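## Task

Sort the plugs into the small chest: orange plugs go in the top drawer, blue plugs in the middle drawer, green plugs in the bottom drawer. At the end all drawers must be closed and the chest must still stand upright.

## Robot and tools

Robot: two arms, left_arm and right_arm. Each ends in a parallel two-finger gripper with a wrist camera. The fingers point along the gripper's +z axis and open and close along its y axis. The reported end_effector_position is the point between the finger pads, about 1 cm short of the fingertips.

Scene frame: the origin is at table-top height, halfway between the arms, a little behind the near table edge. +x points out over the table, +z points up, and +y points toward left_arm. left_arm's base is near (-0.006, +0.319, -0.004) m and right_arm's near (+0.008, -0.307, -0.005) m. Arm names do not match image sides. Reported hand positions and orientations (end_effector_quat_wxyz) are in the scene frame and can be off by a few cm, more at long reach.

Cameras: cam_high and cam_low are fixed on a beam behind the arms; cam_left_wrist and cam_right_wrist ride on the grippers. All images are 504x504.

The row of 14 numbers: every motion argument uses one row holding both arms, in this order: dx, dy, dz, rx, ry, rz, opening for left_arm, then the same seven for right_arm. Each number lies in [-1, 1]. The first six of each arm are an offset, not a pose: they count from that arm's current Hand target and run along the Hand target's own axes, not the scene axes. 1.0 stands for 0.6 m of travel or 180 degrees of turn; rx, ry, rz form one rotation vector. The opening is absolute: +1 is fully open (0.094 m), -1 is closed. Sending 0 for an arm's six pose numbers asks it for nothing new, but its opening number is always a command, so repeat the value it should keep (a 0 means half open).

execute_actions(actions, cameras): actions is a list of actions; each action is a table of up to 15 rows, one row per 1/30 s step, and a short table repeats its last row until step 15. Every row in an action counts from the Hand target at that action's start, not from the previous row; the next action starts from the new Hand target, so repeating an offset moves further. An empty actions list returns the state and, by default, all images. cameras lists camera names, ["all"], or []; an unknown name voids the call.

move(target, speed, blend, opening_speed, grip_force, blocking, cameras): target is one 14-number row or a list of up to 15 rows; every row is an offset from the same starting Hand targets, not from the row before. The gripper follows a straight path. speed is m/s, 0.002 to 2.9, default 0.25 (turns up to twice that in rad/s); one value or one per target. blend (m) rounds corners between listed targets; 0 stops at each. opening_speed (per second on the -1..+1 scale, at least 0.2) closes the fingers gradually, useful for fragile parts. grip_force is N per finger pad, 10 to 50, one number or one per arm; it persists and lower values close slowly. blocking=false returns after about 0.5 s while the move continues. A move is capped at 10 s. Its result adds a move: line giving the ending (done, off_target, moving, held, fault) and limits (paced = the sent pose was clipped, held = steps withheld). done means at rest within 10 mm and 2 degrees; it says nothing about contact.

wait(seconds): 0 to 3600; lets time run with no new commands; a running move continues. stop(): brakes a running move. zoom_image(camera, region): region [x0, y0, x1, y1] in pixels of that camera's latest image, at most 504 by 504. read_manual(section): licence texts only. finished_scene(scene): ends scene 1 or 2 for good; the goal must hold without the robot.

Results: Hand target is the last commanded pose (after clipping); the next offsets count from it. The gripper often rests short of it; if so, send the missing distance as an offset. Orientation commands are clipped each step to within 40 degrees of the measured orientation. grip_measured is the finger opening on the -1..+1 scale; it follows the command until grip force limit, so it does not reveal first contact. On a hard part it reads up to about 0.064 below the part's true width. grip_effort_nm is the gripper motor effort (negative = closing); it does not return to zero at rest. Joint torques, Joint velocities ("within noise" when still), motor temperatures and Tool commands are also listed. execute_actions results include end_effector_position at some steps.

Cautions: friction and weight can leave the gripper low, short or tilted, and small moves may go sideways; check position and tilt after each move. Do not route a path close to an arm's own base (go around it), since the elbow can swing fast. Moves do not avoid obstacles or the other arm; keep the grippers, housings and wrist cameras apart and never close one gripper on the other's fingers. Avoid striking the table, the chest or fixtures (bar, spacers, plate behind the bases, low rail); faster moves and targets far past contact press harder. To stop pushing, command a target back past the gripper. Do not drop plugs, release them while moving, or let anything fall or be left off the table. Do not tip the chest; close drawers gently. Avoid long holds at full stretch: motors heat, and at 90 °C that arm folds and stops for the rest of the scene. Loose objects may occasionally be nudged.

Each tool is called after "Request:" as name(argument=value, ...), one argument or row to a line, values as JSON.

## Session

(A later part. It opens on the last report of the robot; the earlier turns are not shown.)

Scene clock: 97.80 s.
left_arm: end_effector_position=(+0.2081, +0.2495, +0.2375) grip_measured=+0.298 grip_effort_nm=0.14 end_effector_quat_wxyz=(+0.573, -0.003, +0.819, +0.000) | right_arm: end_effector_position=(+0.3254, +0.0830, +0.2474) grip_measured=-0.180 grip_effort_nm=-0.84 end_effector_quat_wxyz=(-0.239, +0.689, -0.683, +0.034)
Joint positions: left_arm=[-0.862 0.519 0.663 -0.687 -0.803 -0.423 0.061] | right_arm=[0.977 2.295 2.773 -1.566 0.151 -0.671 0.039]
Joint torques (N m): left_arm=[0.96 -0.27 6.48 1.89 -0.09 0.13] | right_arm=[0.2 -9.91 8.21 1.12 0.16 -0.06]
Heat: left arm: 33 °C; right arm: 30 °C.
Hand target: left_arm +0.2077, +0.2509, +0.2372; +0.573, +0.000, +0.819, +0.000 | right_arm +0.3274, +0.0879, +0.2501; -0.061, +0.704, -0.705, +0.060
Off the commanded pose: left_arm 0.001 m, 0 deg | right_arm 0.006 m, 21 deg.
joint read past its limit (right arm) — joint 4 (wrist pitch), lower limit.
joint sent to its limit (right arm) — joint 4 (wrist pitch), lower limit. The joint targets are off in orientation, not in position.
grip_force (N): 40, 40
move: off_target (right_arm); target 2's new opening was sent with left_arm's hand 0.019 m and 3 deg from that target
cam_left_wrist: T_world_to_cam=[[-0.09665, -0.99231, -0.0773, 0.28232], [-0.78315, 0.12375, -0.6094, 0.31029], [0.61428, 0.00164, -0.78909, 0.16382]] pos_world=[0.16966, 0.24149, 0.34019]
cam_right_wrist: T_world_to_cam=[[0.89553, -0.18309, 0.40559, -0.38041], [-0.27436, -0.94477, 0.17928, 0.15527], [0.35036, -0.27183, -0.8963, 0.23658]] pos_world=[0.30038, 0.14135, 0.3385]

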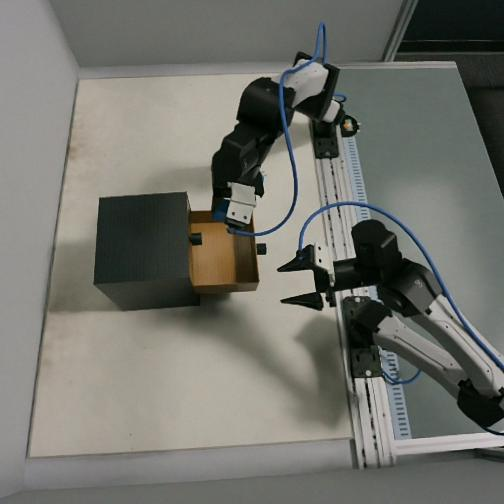

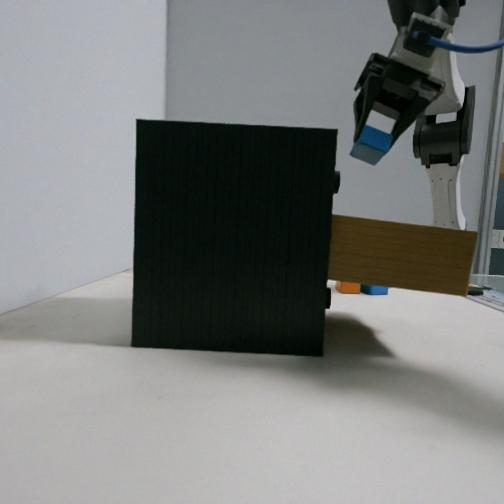

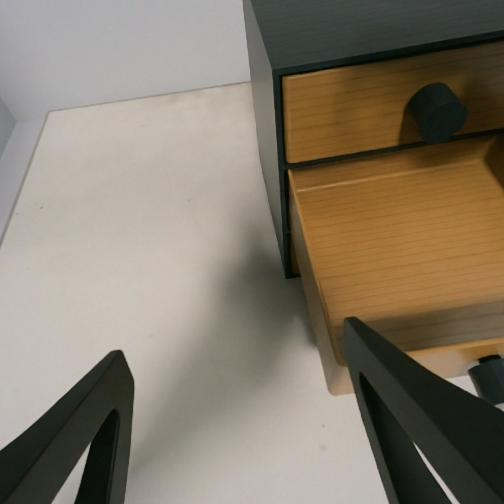

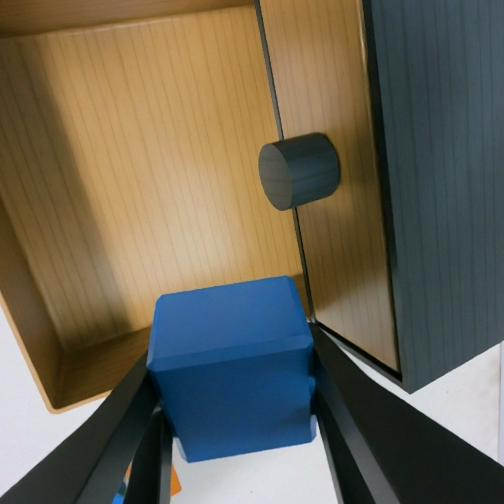

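Request:
move(
  target=[
    [0,0,0,0,0,0,0.3,0.0058,0.0165,-0.0029,0,0,0,-0.6],
    [0,0,0,0,0,0,0.3,0.0058,0.0563,0.2236,0,0,0,-0.6],
    [0,0,0,0,0,0,0.3,0.0058,0.0563,0.2236,0,0,0,0.1],
    [0,0,0,0,0,0,0.3,0.0058,0.0165,-0.0029,0,0,0,0.1],
  ],
  speed=[0.15,0.15,0.1,0.25],
  blend=[0.005,0,0,0],
  cameras=["cam_low","cam_right_wrist"],
)

Scene clock: 105.80 s.
left_arm: end_effector_position=(+0.2081, +0.2495, +0.2375) grip_measured=+0.298 grip_effort_nm=0.14 end_effector_quat_wxyz=(+0.573, -0.003, +0.819, +0.000) | right_arm: end_effector_position=(+0.3185, +0.0831, +0.2307) grip_measured=+0.098 grip_effort_nm=0.10 end_effector_quat_wxyz=(-0.212, +0.694, -0.687, +0.038)
Joint positions: left_arm=[-0.862 0.519 0.663 -0.687 -0.803 -0.422 0.061] | right_arm=[0.99 2.293 2.714 -1.567 0.156 -0.656 0.052]
Joint torques (N m): left_arm=[0.99 -0.25 6.31 1.9 -0.12 0.12] | right_arm=[0.24 -13.35 7.82 1.05 0.13 -0.06]
Heat: left arm: 31 °C; right arm: 31 °C.
Hand target: left_arm +0.2077, +0.2508, +0.2372; +0.573, +0.000, +0.819, +0.000 | right_arm +0.3173, +0.0844, +0.2499; -0.060, +0.704, -0.705, +0.060
Off the commanded pose: left_arm 0.001 m, 0 deg | right_arm 0.020 m, 18 deg.
joint read past its limit (right arm) — joint 4 (wrist pitch), lower limit.
joint sent to its limit (right arm) — joint 4 (wrist pitch), lower limit. The joint targets are off in orientation, not in position.
grip_force (N): 40, 40
move: off_target (right_arm)
cam_right_wrist: T_world_to_cam=[[0.90864, -0.16706, 0.38271, -0.36761], [-0.2689, -0.93526, 0.23017, 0.14218], [0.31948, -0.31205, -0.89474, 0.23685]] pos_world=[0.29659, 0.14547, 0.31988]

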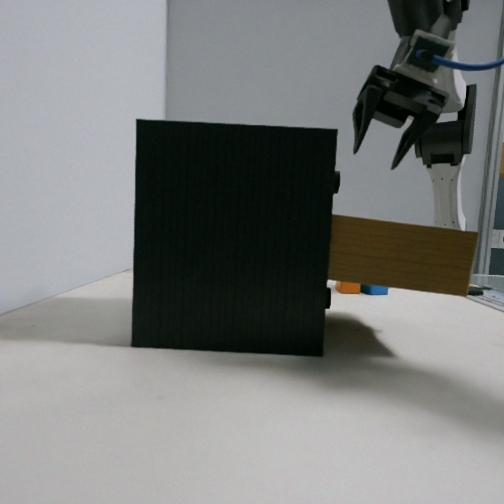

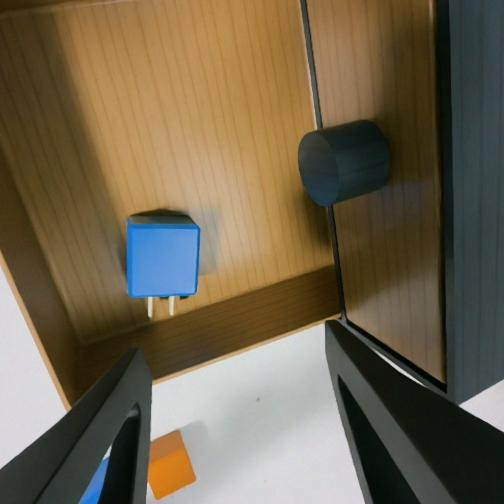

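Request:
move(
  target=[0,0,0,0,0,0,0.3,0.4683,0.1397,0.1108,-0.0546,-0.0072,-0.0835,0.5],
  speed=0.35,
  cameras=["cam_right_wrist"],
)

Scene clock: 109.50 s.
left_arm: end_effector_position=(+0.2081, +0.2495, +0.2375) grip_measured=+0.298 grip_effort_nm=0.14 end_effector_quat_wxyz=(+0.573, -0.003, +0.819, +0.000) | right_arm: end_effector_position=(+0.2498, -0.1959, +0.1628) grip_measured=+0.498 grip_effort_nm=0.10 end_effector_quat_wxyz=(+0.015, +0.792, -0.611, +0.001)
Joint positions: left_arm=[-0.862 0.519 0.663 -0.687 -0.803 -0.422 0.061] | right_arm=[0.48 1.559 1.491 -1.513 0.021 -1.376 0.07]
Joint torques (N m): left_arm=[1.02 -0.01 6.5 1.89 -0.07 0.1] | right_arm=[-0.79 -8.68 5.59 0.21 -0.19 -0.11]
Heat: left arm: 31 °C; right arm: 32 °C.
Hand target: left_arm +0.2077, +0.2508, +0.2372; +0.573, +0.000, +0.819, +0.000 | right_arm +0.2456, -0.1964, +0.1701; +0.000, +0.793, -0.609, -0.001
Off the commanded pose: left_arm 0.001 m, 0 deg | right_arm 0.008 m, 2 deg.
grip_force (N): 40, 40
move: done
cam_right_wrist: T_world_to_cam=[[0.98904, 0.13751, 0.05376, -0.23261], [0.08591, -0.83209, 0.54794, -0.24178], [0.12008, -0.53732, -0.83479, 0.1069]] pos_world=[0.23799, -0.11176, 0.23422]

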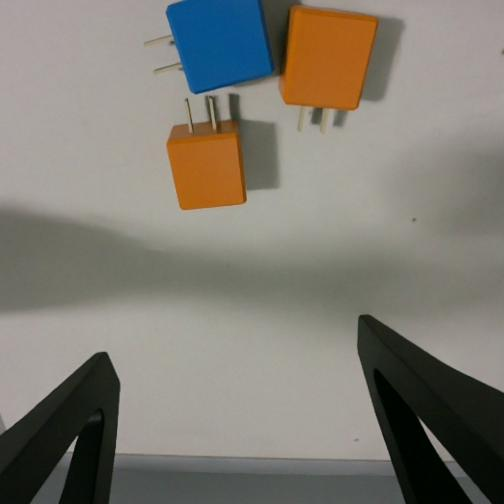

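Request:
move(
  target=[
    [0,0,0,0,0,0,0.3,-0.0093,0.0193,0.255,0,0,0,0.4],
    [0,0,0,0,0,0,0.3,-0.0093,0.0193,0.255,0,0,0,-0.6],
    [0,0,0,0,0,0,0.3,-0.0093,0.0193,-0.05,0,0,0,-0.6],
    [0.074,-0.655,0.0748,0.4957,0.1236,0.7079,0.5,0.212,0.1362,-0.05,0,0,0.25,-0.6],
  ],
  speed=[0.2,0.2,0.25,0.35],
  blend=[0,0,0.02,0],
  cameras=["all"],
)

Scene clock: 120.93 s.
left_arm: end_effector_position=(+0.2339, -0.1392, +0.1838) grip_measured=+0.497 grip_effort_nm=0.14 end_effector_quat_wxyz=(+0.170, +0.953, +0.251, +0.032) | right_arm: end_effector_position=(+0.2045, -0.3428, +0.1959) grip_measured=-0.419 grip_effort_nm=-0.84 end_effector_quat_wxyz=(+0.043, -0.503, +0.862, -0.046)
Joint positions: left_arm=[-1.05 2.442 2.776 -1.559 0.038 1.548 0.07] | right_arm=[-0.146 1.203 1.329 -1.555 0.009 -1.233 0.027]
Joint torques (N m): left_arm=[0.02 -13.82 7.6 0.9 0.01 0.16] | right_arm=[-0.8 -4.53 5.75 0.45 -0.19 0.06]
Heat: left arm: 31 °C; right arm: 31 °C.
Hand target: left_arm +0.2347, -0.1421, +0.1799; +0.000, +0.970, +0.242, +0.000 | right_arm +0.1995, -0.3404, +0.2000; -0.001, -0.500, +0.866, +0.001
Off the commanded pose: left_arm 0.005 m, 20 deg | right_arm 0.007 m, 7 deg.
joint sent to its limit (left arm) — joint 4 (wrist pitch), lower limit. The joint targets are off in orientation, not in position.
joint sent to its limit (right arm) — joint 4 (wrist pitch), lower limit. The joint targets are off in orientation, not in position.
grip_force (N): 40, 40
move: off_target (left_arm, right_arm); target 4's new opening was sent with left_arm's hand 0.005 m and 20 deg from that target
cam_left_wrist: T_world_to_cam=[[-0.37548, 0.88479, -0.27596, 0.2579], [0.71682, 0.46597, 0.51869, -0.16469], [0.58752, -0.00306, -0.8092, 0.1156]] pos_world=[0.14697, -0.1511, 0.25014]
cam_right_wrist: T_world_to_cam=[[0.78786, -0.58505, 0.19234, -0.4031], [-0.59489, -0.64218, 0.48343, -0.1613], [-0.15931, -0.4953, -0.85399, 0.13642]] pos_world=[0.24337, -0.27185, 0.27201]

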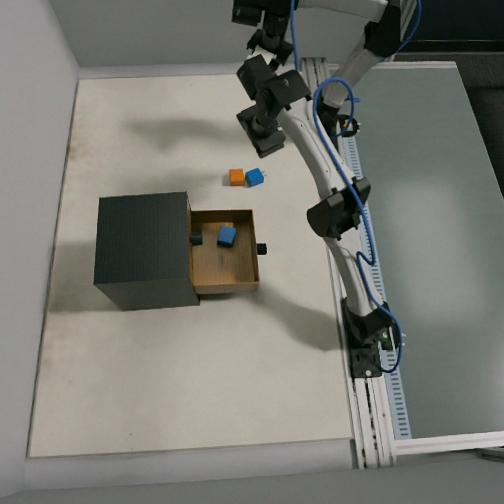

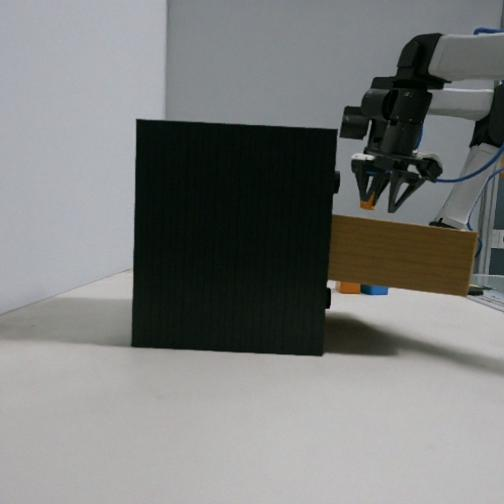

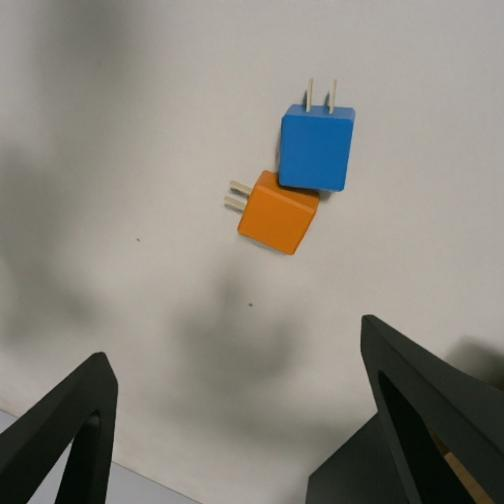

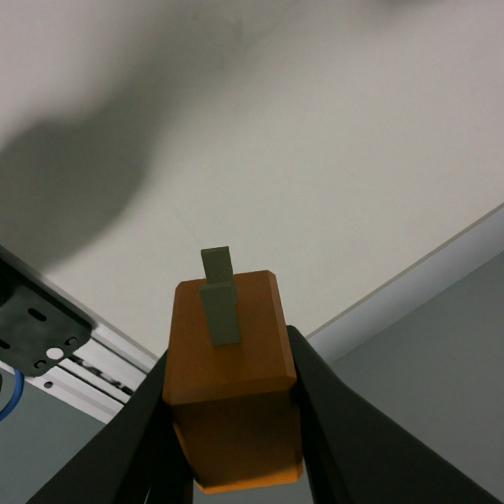

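Request:
move(
  target=[-0.0373,0.0028,0.175,0,0,0,0.35,0,0,0,0,0,0,-0.6],
  speed=0.25,
  cameras=["cam_left_wrist"],
)

Scene clock: 124.13 s.
left_arm: end_effector_position=(+0.2158, -0.1520, +0.0812) grip_measured=+0.352 grip_effort_nm=-0.12 end_effector_quat_wxyz=(+0.068, +0.968, +0.241, +0.009) | right_arm: end_effector_position=(+0.2027, -0.3436, +0.1947) grip_measured=-0.419 grip_effort_nm=-0.84 end_effector_quat_wxyz=(+0.039, -0.502, +0.863, -0.045)
Joint positions: left_arm=[-1.099 2.64 2.767 -1.56 0.03 1.533 0.064] | right_arm=[-0.149 1.203 1.325 -1.558 0.013 -1.232 0.027]
Joint torques (N m): left_arm=[0.2 -14.91 7.69 0.47 -0.05 -0.04] | right_arm=[-0.62 -4.51 6.08 0.46 -0.22 0.05]
Heat: left arm: 31 °C; right arm: 31 °C.
Hand target: left_arm +0.2156, -0.1541, +0.0748; +0.000, +0.970, +0.242, +0.000 | right_arm +0.1996, -0.3404, +0.2001; +0.000, -0.500, +0.866, +0.001
Off the commanded pose: left_arm 0.007 m, 8 deg | right_arm 0.007 m, 7 deg.
joint sent to its limit (left arm) — joint 4 (wrist pitch), lower limit. The joint targets are off in orientation, not in position.
joint sent to its limit (right arm) — joint 4 (wrist pitch), lower limit. The joint targets are off in orientation, not in position.
grip_force (N): 40, 40
move: off_target (left_arm)
cam_left_wrist: T_world_to_cam=[[-0.36615, 0.92787, -0.07059, 0.22198], [0.77659, 0.34649, 0.52617, -0.12417], [0.51268, 0.13784, -0.84745, 0.08383]] pos_world=[0.13473, -0.1745, 0.15205]

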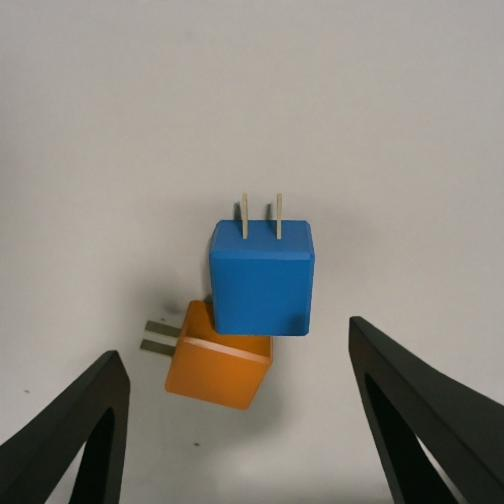

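Request:
move(
  target=[
    [0.0067,0,0.098,0,0,0,0.35,0,0,0,0,0,0,-0.6],
    [0.0067,0,0.098,0,0,0,-0.6,0,0,0,0,0,0,-0.6],
    [0.0067,0,-0.22,0,0,0,-0.6,0,0,0,0,0,0,-0.6],
  ],
  speed=[0.15,0.2,0.25],
  cameras=["cam_left_wrist"],
)

Scene clock: 129.03 s.
left_arm: end_effector_position=(+0.2159, -0.1506, +0.1845) grip_measured=-0.195 grip_effort_nm=-0.83 end_effector_quat_wxyz=(+0.172, +0.955, +0.238, +0.033) | right_arm: end_effector_position=(+0.2010, -0.3418, +0.1968) grip_measured=-0.419 grip_effort_nm=-0.84 end_effector_quat_wxyz=(+0.046, -0.500, +0.864, -0.043)
Joint positions: left_arm=[-1.095 2.467 2.828 -1.579 0.027 1.533 0.038] | right_arm=[-0.152 1.191 1.326 -1.563 0 -1.231 0.027]
Joint torques (N m): left_arm=[0.85 -18.76 7.39 1.2 0.04 -0.06] | right_arm=[-0.31 -3.43 6.04 0.52 -0.1 0.04]
Heat: left arm: 35 °C; right arm: 30 °C.
Hand target: left_arm +0.2192, -0.1523, +0.2069; +0.000, +0.970, +0.242, +0.000 | right_arm +0.1995, -0.3405, +0.2001; -0.001, -0.500, +0.866, +0.001
Off the commanded pose: left_arm 0.023 m, 20 deg | right_arm 0.004 m, 7 deg.
joint read past its limit (left arm) — joint 4 (wrist pitch), lower limit.
joint sent to its limit (left arm) — joint 4 (wrist pitch), lower limit. The joint targets are off in orientation, not in position.
joint sent to its limit (right arm) — joint 4 (wrist pitch), lower limit. The joint targets are off in orientation, not in position.
grip_force (N): 40, 40
move: off_target (left_arm)
cam_left_wrist: T_world_to_cam=[[-0.35008, 0.89353, -0.28114, 0.25819], [0.72508, 0.44851, 0.52258, -0.15202], [0.59304, -0.0209, -0.8049, 0.122]] pos_world=[0.12827, -0.15996, 0.25023]

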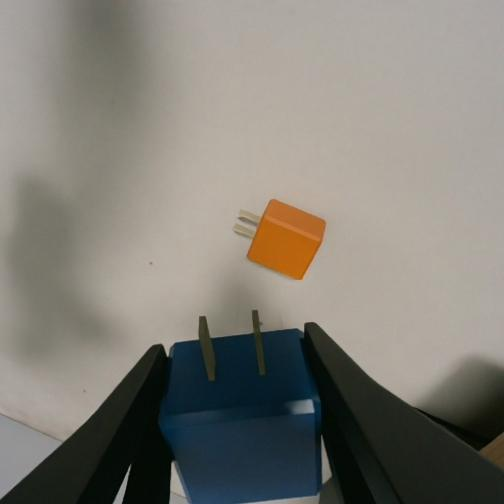

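Request:
move(
  target=[
    [0.3479,-0.3851,-0.0217,-0.0496,0.0297,-0.3431,-0.6,0,0,0,0,0,0,-0.6],
    [0.3791,-0.3798,0.1533,-0.0496,0.0297,-0.3431,-0.6,0,0,0,0,0,0,-0.6],
    [0.3791,-0.3798,0.1533,-0.0496,0.0297,-0.3431,0.09,0,0,0,0,0,0,-0.6],
    [0.3791,-0.3798,-0.0217,-0.0496,0.0297,-0.3431,0.09,0,0,0,0,0,0,-0.6],
  ],
  speed=[0.35,0.15,0.1,0.25],
  cameras=["cam_high","cam_low","cam_left_wrist"],
)

Scene clock: 137.23 s.
left_arm: end_effector_position=(+0.3081, +0.1533, +0.2199) grip_measured=+0.087 grip_effort_nm=0.14 end_effector_quat_wxyz=(+0.071, +0.703, +0.706, +0.060) | right_arm: end_effector_position=(+0.2010, -0.3418, +0.1968) grip_measured=-0.419 grip_effort_nm=-0.84 end_effector_quat_wxyz=(+0.046, -0.500, +0.864, -0.043)
Joint positions: left_arm=[-0.488 1.821 1.967 -1.559 -0.061 1.064 0.051] | right_arm=[-0.152 1.191 1.326 -1.563 0 -1.231 0.027]
Joint torques (N m): left_arm=[1.35 -8.76 7.92 0.58 0.05 0.15] | right_arm=[-0.32 -3.45 6.04 0.52 -0.1 0.05]
Motor temperatures (°C): left_arm=[18 39 32 25 18 20 20] | right_arm=[18 29 29 19 16 20 20]
Heat: left arm: 39 °C; right arm: 29 °C.
Hand target: left_arm +0.3131, +0.1557, +0.2200; +0.061, +0.705, +0.704, +0.061 | right_arm +0.1995, -0.3405, +0.2001; -0.001, -0.500, +0.866, +0.001
Off the commanded pose: left_arm 0.006 m, 1 deg | right_arm 0.004 m, 7 deg.
joint sent to its limit (left arm) — joint 4 (wrist pitch), lower limit. The joint targets still meet the commanded pose.
joint sent to its limit (right arm) — joint 4 (wrist pitch), lower limit. The joint targets are off in orientation, not in position.
grip_force (N): 40, 40
move: done; target 3's new opening was sent with left_arm's hand 0.014 m and 3 deg from that target
cam_left_wrist: T_world_to_cam=[[-0.98723, 0.10678, -0.11818, 0.31002], [0.02852, 0.84849, 0.52844, -0.22165], [0.1567, 0.51832, -0.84071, 0.16183]] pos_world=[0.28703, 0.07108, 0.28982]

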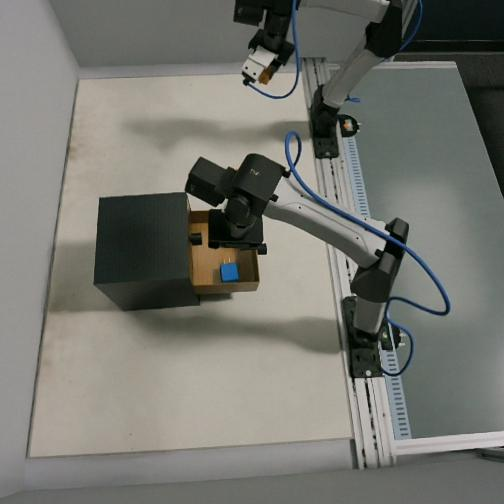

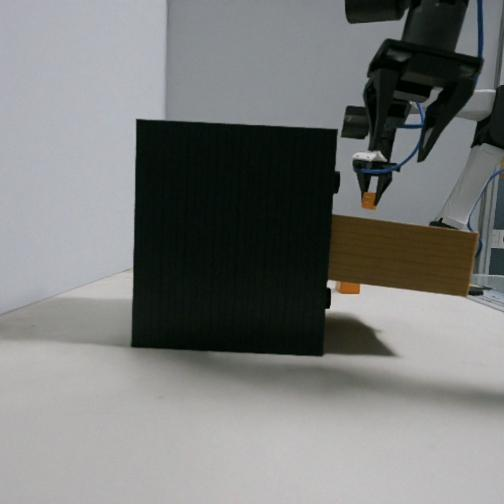

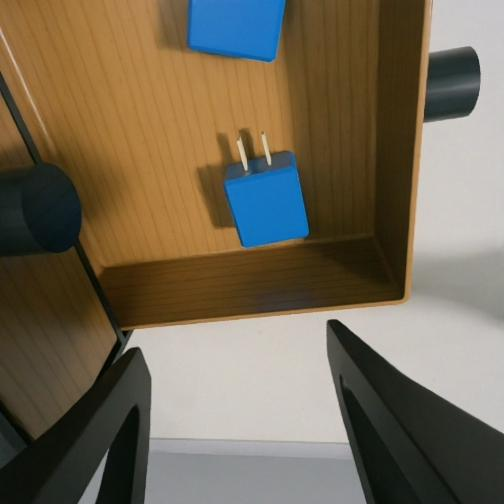

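Request:
move(
  target=[
    [-0.0817,-0.2439,0.0586,-0.2603,-0.2598,-0.4498,-1,0,0,0,0,0,0,-0.6],
    [-0.0817,-0.2448,0.16,-0.2603,-0.2598,-0.4498,-1,0,0,0,0,0,0,-0.6],
    [-0.07,0.07,0.1884,-0.2603,-0.2598,-0.4498,-1,0,0,0,0,0,0,-0.6],
  ],
  speed=[0.3,0.15,0.13],
  blend=[0,0.005,0],
  cameras=["cam_low","cam_left_wrist"],
)

Scene clock: 145.33 s.
left_arm: end_effector_position=(+0.3571, +0.1240, +0.0975) grip_measured=-0.995 grip_effort_nm=-0.26 end_effector_quat_wxyz=(+0.549, +0.014, +0.835, +0.024) | right_arm: end_effector_position=(+0.2010, -0.3418, +0.1968) grip_measured=-0.419 grip_effort_nm=-0.84 end_effector_quat_wxyz=(+0.046, -0.500, +0.864, -0.043)
Joint positions: left_arm=[-0.747 1.634 0.66 0.404 -0.704 -0.341 0] | right_arm=[-0.152 1.191 1.326 -1.563 0 -1.231 0.027]
Joint torques (N m): left_arm=[1.72 -7.01 9.4 2.67 -0.01 0.12] | right_arm=[-0.32 -3.45 6.04 0.52 -0.11 0.05]
Heat: left arm: 37 °C; right arm: 29 °C.
Hand target: left_arm +0.3738, +0.1136, +0.1159; +0.574, +0.000, +0.819, +0.000 | right_arm +0.1995, -0.3405, +0.2001; -0.001, -0.500, +0.866, +0.001
Off the commanded pose: left_arm 0.027 m, 5 deg | right_arm 0.004 m, 7 deg.
joint sent to its limit (right arm) — joint 4 (wrist pitch), lower limit. The joint targets are off in orientation, not in position.
grip_force (N): 40, 40
move: off_target (left_arm)
cam_left_wrist: T_world_to_cam=[[-0.10211, -0.98616, -0.13062, 0.16767], [-0.81667, 0.15808, -0.55503, 0.35952], [0.568, 0.05, -0.82151, -0.02426]] pos_world=[0.32452, 0.10973, 0.20151]

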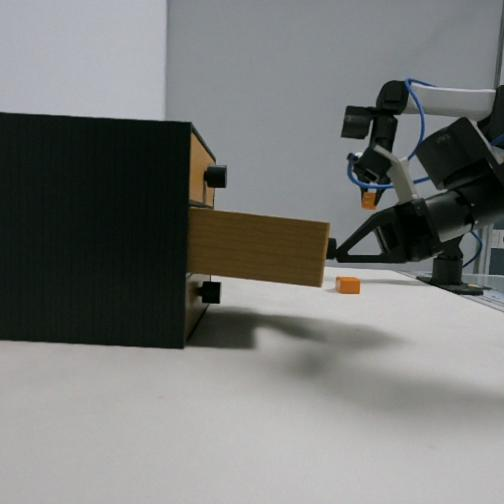

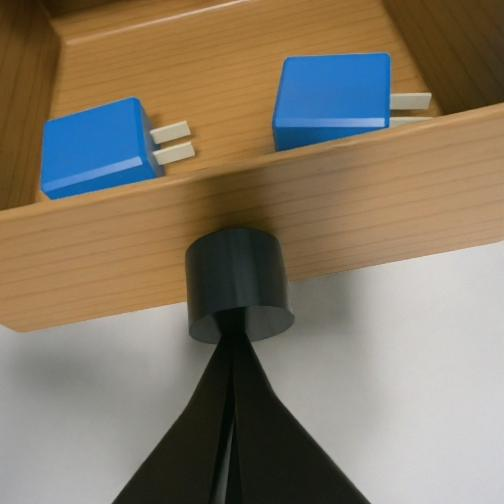

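Request:
move(
  target=[
    [0.0222,0.0067,-0.0611,0,0,0,-1,0,0,0,0,0,0,-0.6],
    [0.0222,0.0067,-0.0611,0,0,0,0.2,0,0,0,0,0,0,-0.6],
    [-0.0028,0.0067,0.0274,0,0,0,0.2,0,0,0,0,0,0,-0.6],
    [-0.0028,0.0067,0.0274,0,0,0,-0.7,0,0,0,0,0,0,-0.6],
  ],
  speed=0.15,
  cameras=["all"],
)

Scene clock: 152.23 s.
left_arm: end_effector_position=(+0.3801, +0.1219, +0.1036) grip_measured=-0.422 grip_effort_nm=-0.80 end_effector_quat_wxyz=(+0.562, +0.005, +0.827, +0.006) | right_arm: end_effector_position=(+0.2010, -0.3418, +0.1968) grip_measured=-0.419 grip_effort_nm=-0.84 end_effector_quat_wxyz=(+0.046, -0.500, +0.864, -0.043)
Joint positions: left_arm=[-0.695 1.687 0.702 0.482 -0.651 -0.313 0.027] | right_arm=[-0.152 1.191 1.326 -1.563 0 -1.231 0.027]
Joint torques (N m): left_arm=[1.31 -7.61 8.18 2.3 -0.08 0.11] | right_arm=[-0.34 -3.47 6.04 0.52 -0.11 0.05]
Heat: left arm: 36 °C; right arm: 29 °C.
Hand target: left_arm +0.3899, +0.1177, +0.1119; +0.574, +0.000, +0.819, +0.000 | right_arm +0.1995, -0.3405, +0.2001; -0.001, -0.500, +0.866, +0.001
Off the commanded pose: left_arm 0.013 m, 2 deg | right_arm 0.004 m, 7 deg.
joint sent to its limit (right arm) — joint 4 (wrist pitch), lower limit. The joint targets are off in orientation, not in position.
grip_force (N): 40, 40
move: off_target (left_arm); target 2's new opening was sent with left_arm's hand 0.014 m and 3 deg from that target; target 4's new opening was sent with left_arm's hand 0.014 m and 2 deg from that target
cam_left_wrist: T_world_to_cam=[[-0.10419, -0.99006, -0.09453, 0.16629], [-0.79832, 0.13994, -0.58575, 0.38046], [0.59315, 0.01443, -0.80496, -0.03915]] pos_world=[0.34428, 0.11196, 0.20706]
cam_right_wrist: T_world_to_cam=[[0.78347, -0.59213, 0.18855, -0.40073], [-0.60026, -0.6426, 0.47619, -0.16082], [-0.16081, -0.48626, -0.85889, 0.14143]] pos_world=[0.24017, -0.27186, 0.27361]

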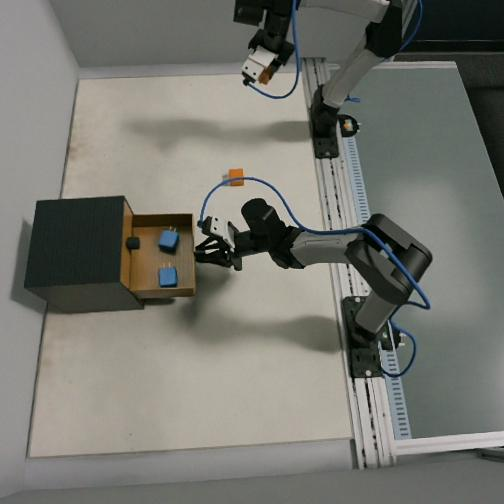

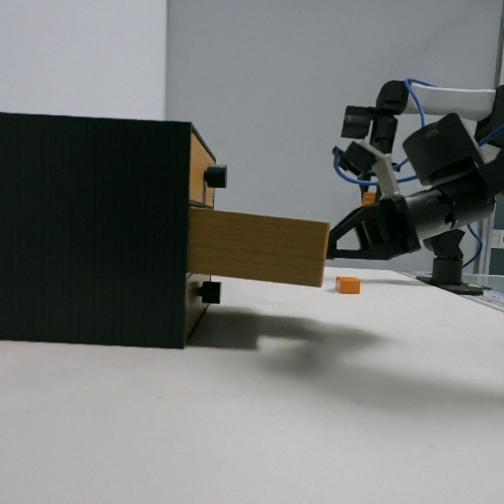

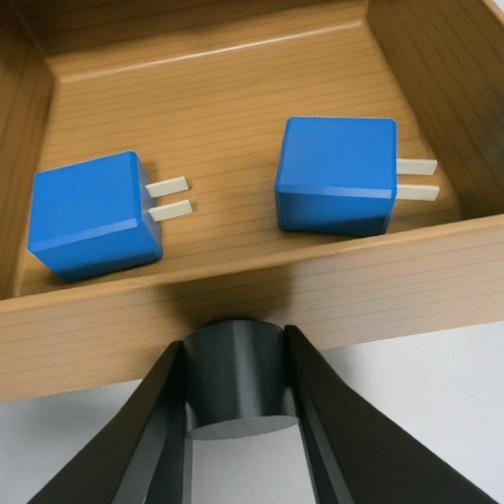

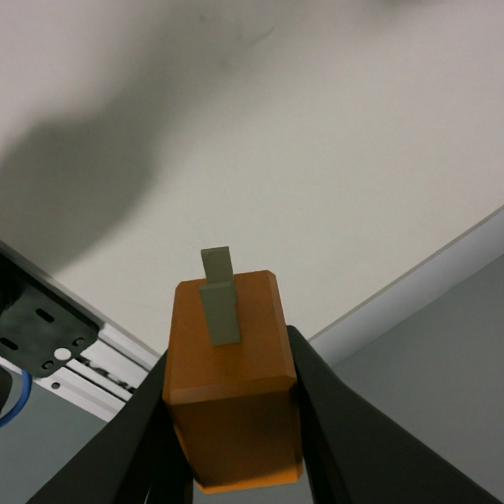

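Request:
move(
  target=[
    [-0.0345,0.0,-0.0125,0,0,0,-0.7,0,0,0,0,0,0,-0.6],
    [-0.0573,0.003,0.0501,0,0,0,-0.7,0,0,0,0,0,0,-0.6],
  ],
  speed=0.08,
  cameras=["cam_low","cam_left_wrist"],
)

Scene clock: 154.90 s.
left_arm: end_effector_position=(+0.4141, +0.1244, +0.1129) grip_measured=-0.422 grip_effort_nm=-0.84 end_effector_quat_wxyz=(+0.547, +0.007, +0.837, +0.008) | right_arm: end_effector_position=(+0.2010, -0.3418, +0.1968) grip_measured=-0.419 grip_effort_nm=-0.84 end_effector_quat_wxyz=(+0.046, -0.500, +0.864, -0.043)
Joint positions: left_arm=[-0.616 1.736 0.842 0.375 -0.571 -0.286 0.027] | right_arm=[-0.152 1.191 1.326 -1.563 0 -1.231 0.027]
Joint torques (N m): left_arm=[1.06 -9.18 9.77 2.5 -0.21 0.29] | right_arm=[-0.32 -3.44 6.04 0.52 -0.1 0.05]
Heat: left arm: 36 °C; right arm: 29 °C.
Hand target: left_arm +0.4298, +0.1194, +0.1338; +0.573, +0.000, +0.819, +0.000 | right_arm +0.1995, -0.3405, +0.2001; -0.001, -0.500, +0.866, +0.001
Off the commanded pose: left_arm 0.027 m, 4 deg | right_arm 0.004 m, 7 deg.
joint sent to its limit (right arm) — joint 4 (wrist pitch), lower limit. The joint targets are off in orientation, not in position.
grip_force (N): 40, 40
move: off_target (left_arm)
cam_left_wrist: T_world_to_cam=[[-0.10927, -0.98945, -0.09516, 0.17522], [-0.81924, 0.14386, -0.55512, 0.41746], [0.56295, 0.0173, -0.82631, -0.03725]] pos_world=[0.38212, 0.11396, 0.21763]

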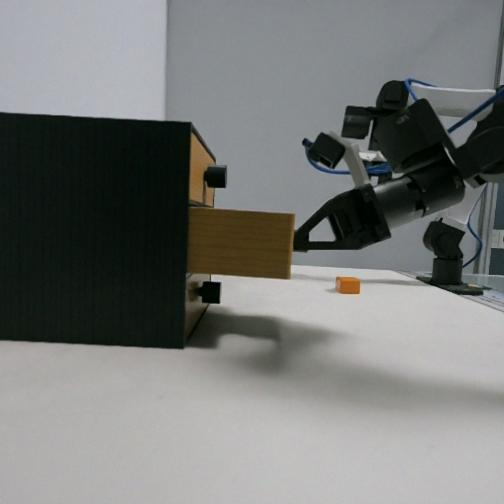

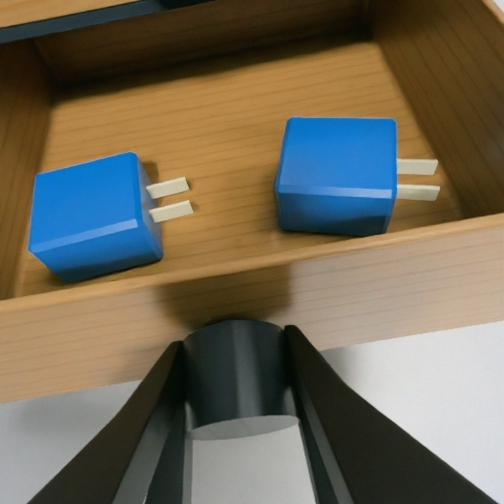

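Request:
move(
  target=[
    [-0.0385,0.0067,0.1545,0,0,0,-0.7,-0.4913,0.149,0.0833,0,0,-0.1667,-0.6],
    [-0.0385,0.0067,0.1545,0,0,0,-0.7,-0.4913,0.149,0.25,0,0,-0.1667,-0.6],
  ],
  speed=[0.25,0.1],
  cameras=["all"],
)

Scene clock: 161.47 s.
left_arm: end_effector_position=(+0.5125, +0.1251, +0.1165) grip_measured=-0.422 grip_effort_nm=-0.84 end_effector_quat_wxyz=(+0.560, +0.002, +0.829, +0.006) | right_arm: end_effector_position=(+0.2690, -0.0427, +0.0559) grip_measured=-0.419 grip_effort_nm=-0.84 end_effector_quat_wxyz=(-0.002, +0.706, -0.708, +0.003)
Joint positions: left_arm=[-0.476 2.011 1.185 0.378 -0.457 -0.204 0.027] | right_arm=[0.833 1.951 1.535 -1.138 0.018 -0.764 0.027]
Joint torques (N m): left_arm=[1.33 -10.96 9.36 2.43 0.05 0.12] | right_arm=[-0.42 -8.05 5.97 0.44 -0.11 -0.03]
Heat: left arm: 36 °C; right arm: 29 °C.
Hand target: left_arm +0.5249, +0.1235, +0.1238; +0.574, +0.000, +0.819, +0.000 | right_arm +0.2694, -0.0405, +0.0501; +0.000, +0.707, -0.707, -0.001
Off the commanded pose: left_arm 0.014 m, 2 deg | right_arm 0.006 m, 1 deg.
grip_force (N): 40, 40
move: off_target (left_arm)
cam_left_wrist: T_world_to_cam=[[-0.10043, -0.99081, -0.09066, 0.18212], [-0.80245, 0.13453, -0.58136, 0.49562], [0.58821, 0.01437, -0.80858, -0.10437]] pos_world=[0.47739, 0.11527, 0.22026]
cam_right_wrist: T_world_to_cam=[[0.98923, -0.1216, 0.08148, -0.2796], [-0.14633, -0.8358, 0.52917, 0.00603], [0.00375, -0.5354, -0.84459, 0.1296]] pos_world=[0.27699, 0.04043, 0.12905]

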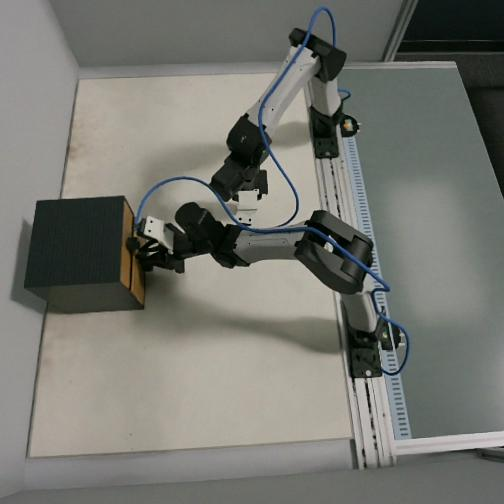

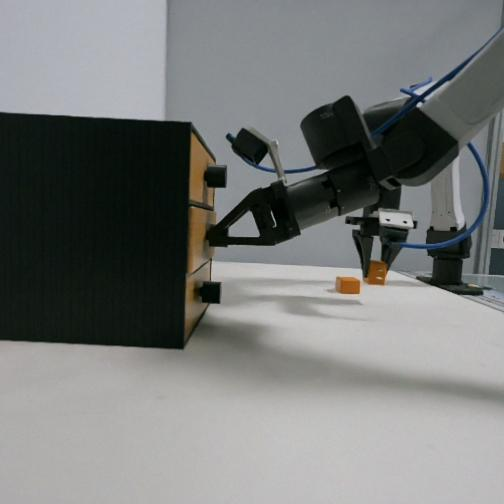

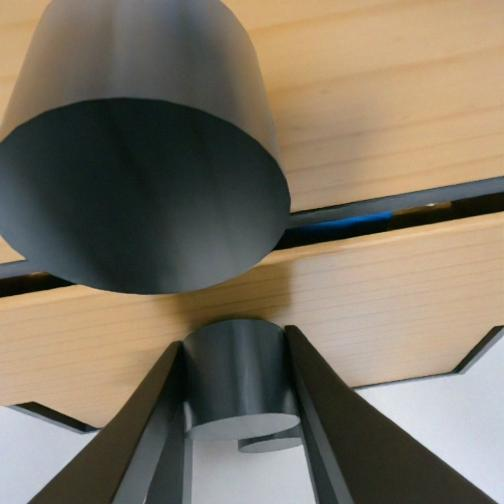

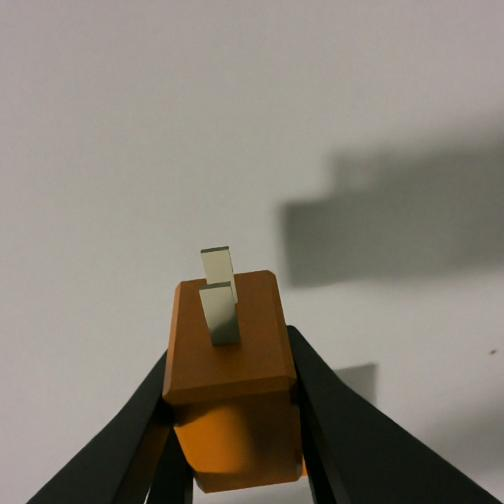

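Request:
move(
  target=[-0.0103,0.002,0.0282,0,0,0,-0.7,0,0,0.0283,0,0,0,-0.6],
  speed=0.1,
  cameras=["cam_low","cam_left_wrist","cam_right_wrist"],
)

Request:
zoom_image(
  camera="cam_low",
  region=[180, 120, 420, 350],
)

Scene clock: 163.17 s.
left_arm: end_effector_position=(+0.5277, +0.1240, +0.1169) grip_measured=-0.422 grip_effort_nm=-0.84 end_effector_quat_wxyz=(+0.558, +0.004, +0.830, +0.007) | right_arm: end_effector_position=(+0.2688, -0.0427, +0.0377) grip_measured=-0.419 grip_effort_nm=-0.84 end_effector_quat_wxyz=(+0.000, +0.706, -0.708, +0.003)
Joint positions: left_arm=[-0.46 2.055 1.257 0.348 -0.441 -0.195 0.027] | right_arm=[0.833 1.969 1.486 -1.074 0.018 -0.764 0.027]
Joint torques (N m): left_arm=[1.88 -11 9.69 2.54 0.02 0.14] | right_arm=[-0.44 -8.28 6.02 0.44 -0.11 -0.03]
Heat: left arm: 36 °C; right arm: 29 °C.
Hand target: left_arm +0.5429, +0.1248, +0.1238; +0.573, +0.000, +0.819, +0.000 | right_arm +0.2694, -0.0404, +0.0332; +0.000, +0.707, -0.707, -0.001
Off the commanded pose: left_arm 0.017 m, 2 deg | right_arm 0.005 m, 0 deg.
grip_force (N): 40, 40
move: off_target (left_arm)
cam_left_wrist: T_world_to_cam=[[-0.10297, -0.99035, -0.09273, 0.1842], [-0.80467, 0.13774, -0.57753, 0.50848], [0.58473, 0.01515, -0.81109, -0.11095]] pos_world=[0.493, 0.11406, 0.22075]
cam_right_wrist: T_world_to_cam=[[0.98938, -0.12139, 0.07993, -0.27787], [-0.14532, -0.83476, 0.53109, 0.01534], [0.00225, -0.53707, -0.84354, 0.11461]] pos_world=[0.27689, 0.04063, 0.11074]

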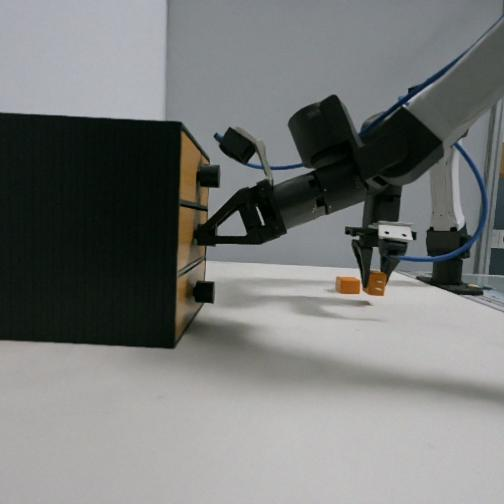

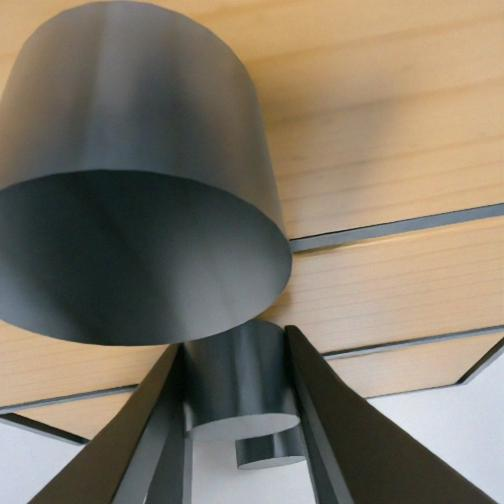

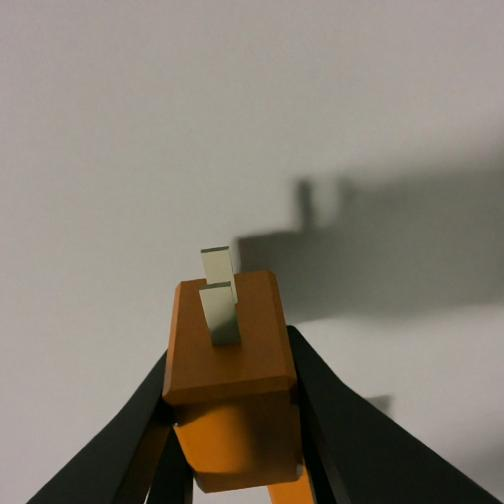

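Scaled by 2.100 from the camera's image (finer frame: 720x720).

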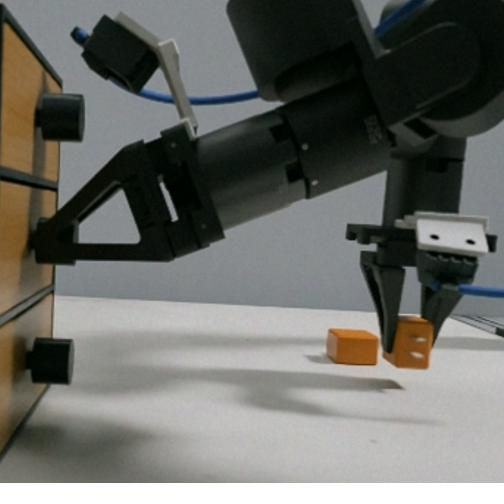

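Request:
move(
  target=[
    [0,0,0,0,0,0,0.3,0,0,0.025,0,0,0,-0.6],
    [-0.0662,0,-0.1838,0,0,0,0.3,0,0,0.026,0,0,0,-0.05],
    [-0.1158,0,-0.0475,0,0,0,0.3,0,0,-0.25,0,0,0,-0.05],
    [-0.1158,0,-0.0475,0,0,0,-0.7,0.4,0.1167,-0.25,0,0,0,0.5],
  ],
  speed=[0.04,0.2,0.2,0.3],
  cameras=["all"],
)

Scene clock: 172.77 s.
left_arm: end_effector_position=(+0.5296, +0.1245, +0.1944) grip_measured=-0.422 grip_effort_nm=-0.79 end_effector_quat_wxyz=(+0.566, +0.001, +0.825, -0.001) | right_arm: end_effector_position=(+0.2041, -0.2814, +0.1801) grip_measured=+0.498 grip_effort_nm=0.10 end_effector_quat_wxyz=(-0.016, +0.705, -0.709, +0.020)
Joint positions: left_arm=[-0.452 1.94 1.406 0.108 -0.429 -0.195 0.027] | right_arm=[0.176 1.247 1.299 -1.556 0.015 -1.42 0.07]
Joint torques (N m): left_arm=[1.33 -10.97 10.02 2.23 -0.07 0.16] | right_arm=[-0.81 -4.46 5.6 0.32 -0.19 -0.1]
Heat: left arm: 37 °C; right arm: 29 °C.
Hand target: left_arm +0.5399, +0.1248, +0.1989; +0.573, +0.000, +0.819, +0.000 | right_arm +0.1995, -0.2804, +0.1830; +0.000, +0.707, -0.707, -0.001
Off the commanded pose: left_arm 0.011 m, 1 deg | right_arm 0.006 m, 3 deg.
joint sent to its limit (right arm) — joint 4 (wrist pitch), lower limit. The joint targets are off in orientation, not in position.
grip_force (N): 40, 40
move: off_target (left_arm, right_arm); target 4's new opening was sent with right_arm's hand 0.006 m and 3 deg from that target
cam_left_wrist: T_world_to_cam=[[-0.10483, -0.9913, -0.07963, 0.19066], [-0.79344, 0.13165, -0.59424, 0.55279], [0.59956, 0.00089, -0.80033, -0.05735]] pos_world=[0.49297, 0.11628, 0.29777]
cam_right_wrist: T_world_to_cam=[[0.98439, -0.12317, 0.12572, -0.26205], [-0.17142, -0.83289, 0.52622, -0.26232], [0.0399, -0.53956, -0.841, 0.09784]] pos_world=[0.20908, -0.19797, 0.25327]

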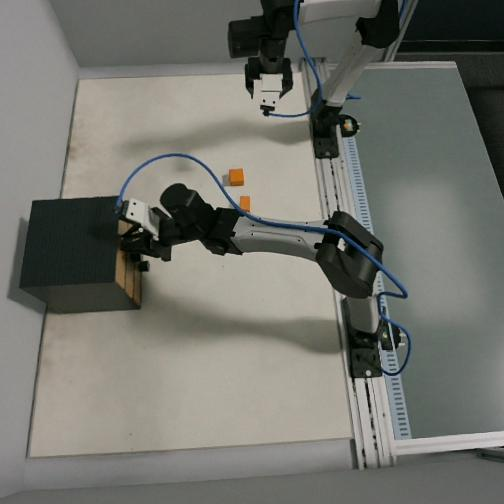

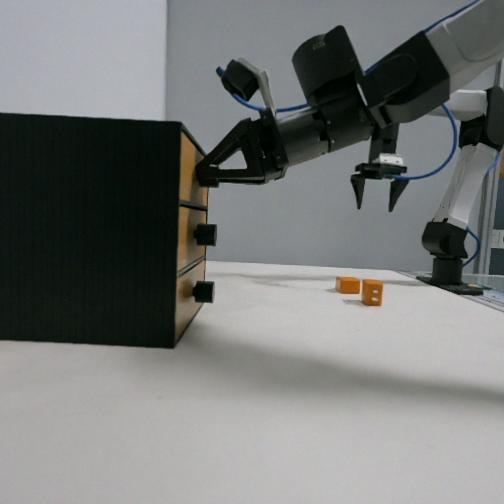

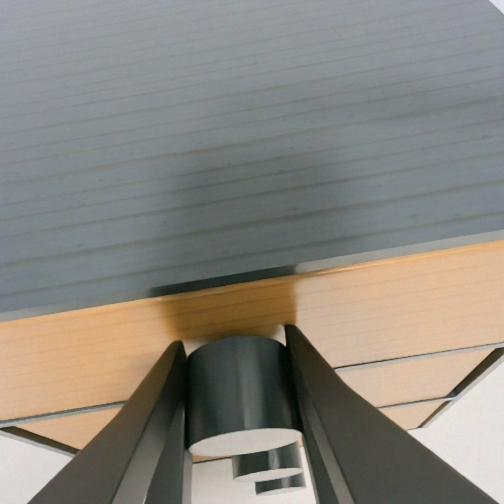

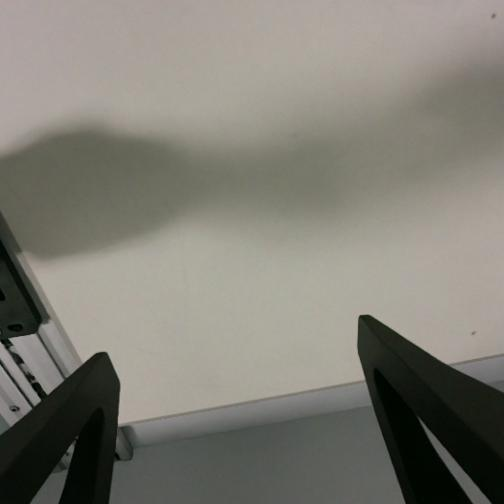

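Request:
move(
  target=[
    [0.0741,-0.0117,-0.2037,0,0,0,-0.7,0,0,0,0,0,0,0.5],
    [0.0741,-0.0117,-0.2037,0,0,0,0.3,0,0,0,0,0,0,0.5],
    [-0.0825,-0.0117,-0.2607,0,0,0,0.3,0,0,0,0,0,0,0.5],
    [0.1774,-0.2917,-0.4144,0.3019,0.3019,0.4312,0.6,0,0,0,0,0,0,0.5],
  ],
  speed=[0.1,0.1,0.2,0.35],
  blend=[0,0,0.02,0],
  cameras=["all"],
)

Scene clock: 181.10 s.
left_arm: end_effector_position=(+0.2705, -0.0449, +0.1853) grip_measured=+0.598 grip_effort_nm=0.14 end_effector_quat_wxyz=(+0.104, +0.696, +0.710, -0.008) | right_arm: end_effector_position=(+0.2041, -0.2814, +0.1801) grip_measured=+0.498 grip_effort_nm=0.10 end_effector_quat_wxyz=(-0.016, +0.705, -0.709, +0.020)
Joint positions: left_arm=[-0.892 2.217 2.41 -1.56 0.007 0.637 0.075] | right_arm=[0.176 1.247 1.299 -1.556 0.015 -1.42 0.07]
Joint torques (N m): left_arm=[0.14 -12.38 7.91 0.76 0.17 0.16] | right_arm=[-0.81 -4.48 5.63 0.31 -0.2 -0.1]
Heat: left arm: 38 °C; right arm: 29 °C.
Hand target: left_arm +0.2699, -0.0503, +0.1838; +0.000, +0.707, +0.707, +0.000 | right_arm +0.1995, -0.2804, +0.1830; +0.000, +0.707, -0.707, -0.001
Off the commanded pose: left_arm 0.006 m, 12 deg | right_arm 0.006 m, 3 deg.
joint sent to its limit (left arm) — joint 4 (wrist pitch), lower limit. The joint targets are off in orientation, not in position.
joint sent to its limit (right arm) — joint 4 (wrist pitch), lower limit. The joint targets are off in orientation, not in position.
grip_force (N): 40, 40
move: off_target (left_arm); target 2's new opening was sent with left_arm's hand 0.013 m and 1 deg from that target; target 4's new opening was sent with left_arm's hand 0.006 m and 12 deg from that target
cam_left_wrist: T_world_to_cam=[[-0.99243, 0.09007, -0.08344, 0.28417], [0.04962, 0.91583, 0.39848, -0.01272], [0.11231, 0.39133, -0.91337, 0.26116]] pos_world=[0.25332, -0.11615, 0.26731]
cam_right_wrist: T_world_to_cam=[[0.98439, -0.12317, 0.12572, -0.26205], [-0.17142, -0.83289, 0.52622, -0.26232], [0.0399, -0.53956, -0.841, 0.09784]] pos_world=[0.20908, -0.19797, 0.25327]

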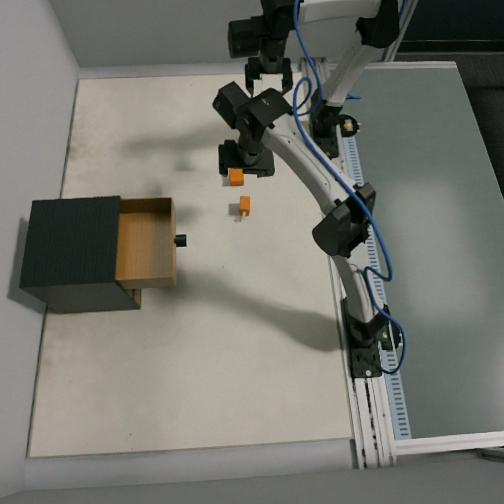

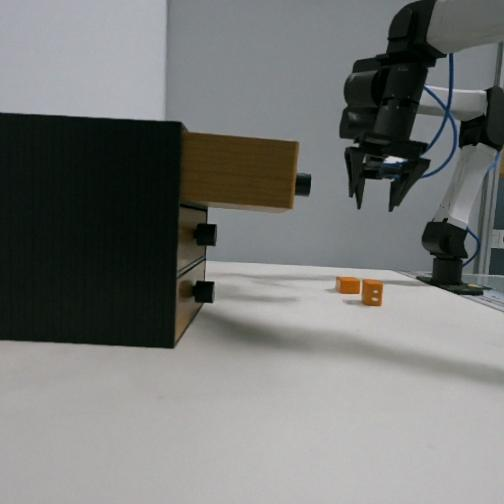

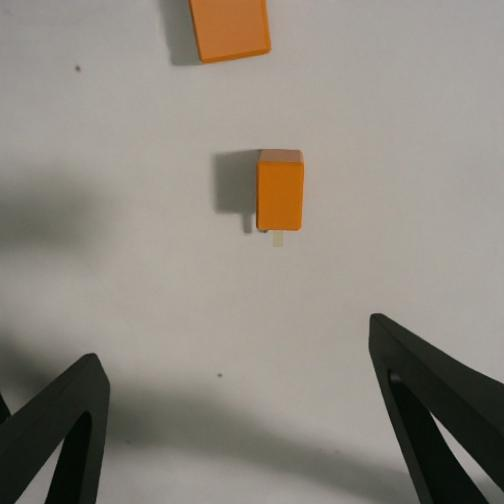

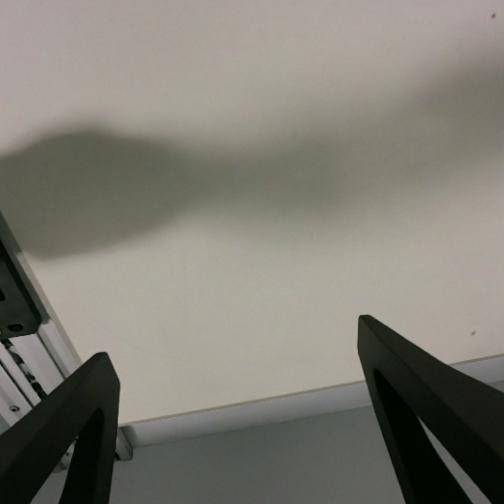

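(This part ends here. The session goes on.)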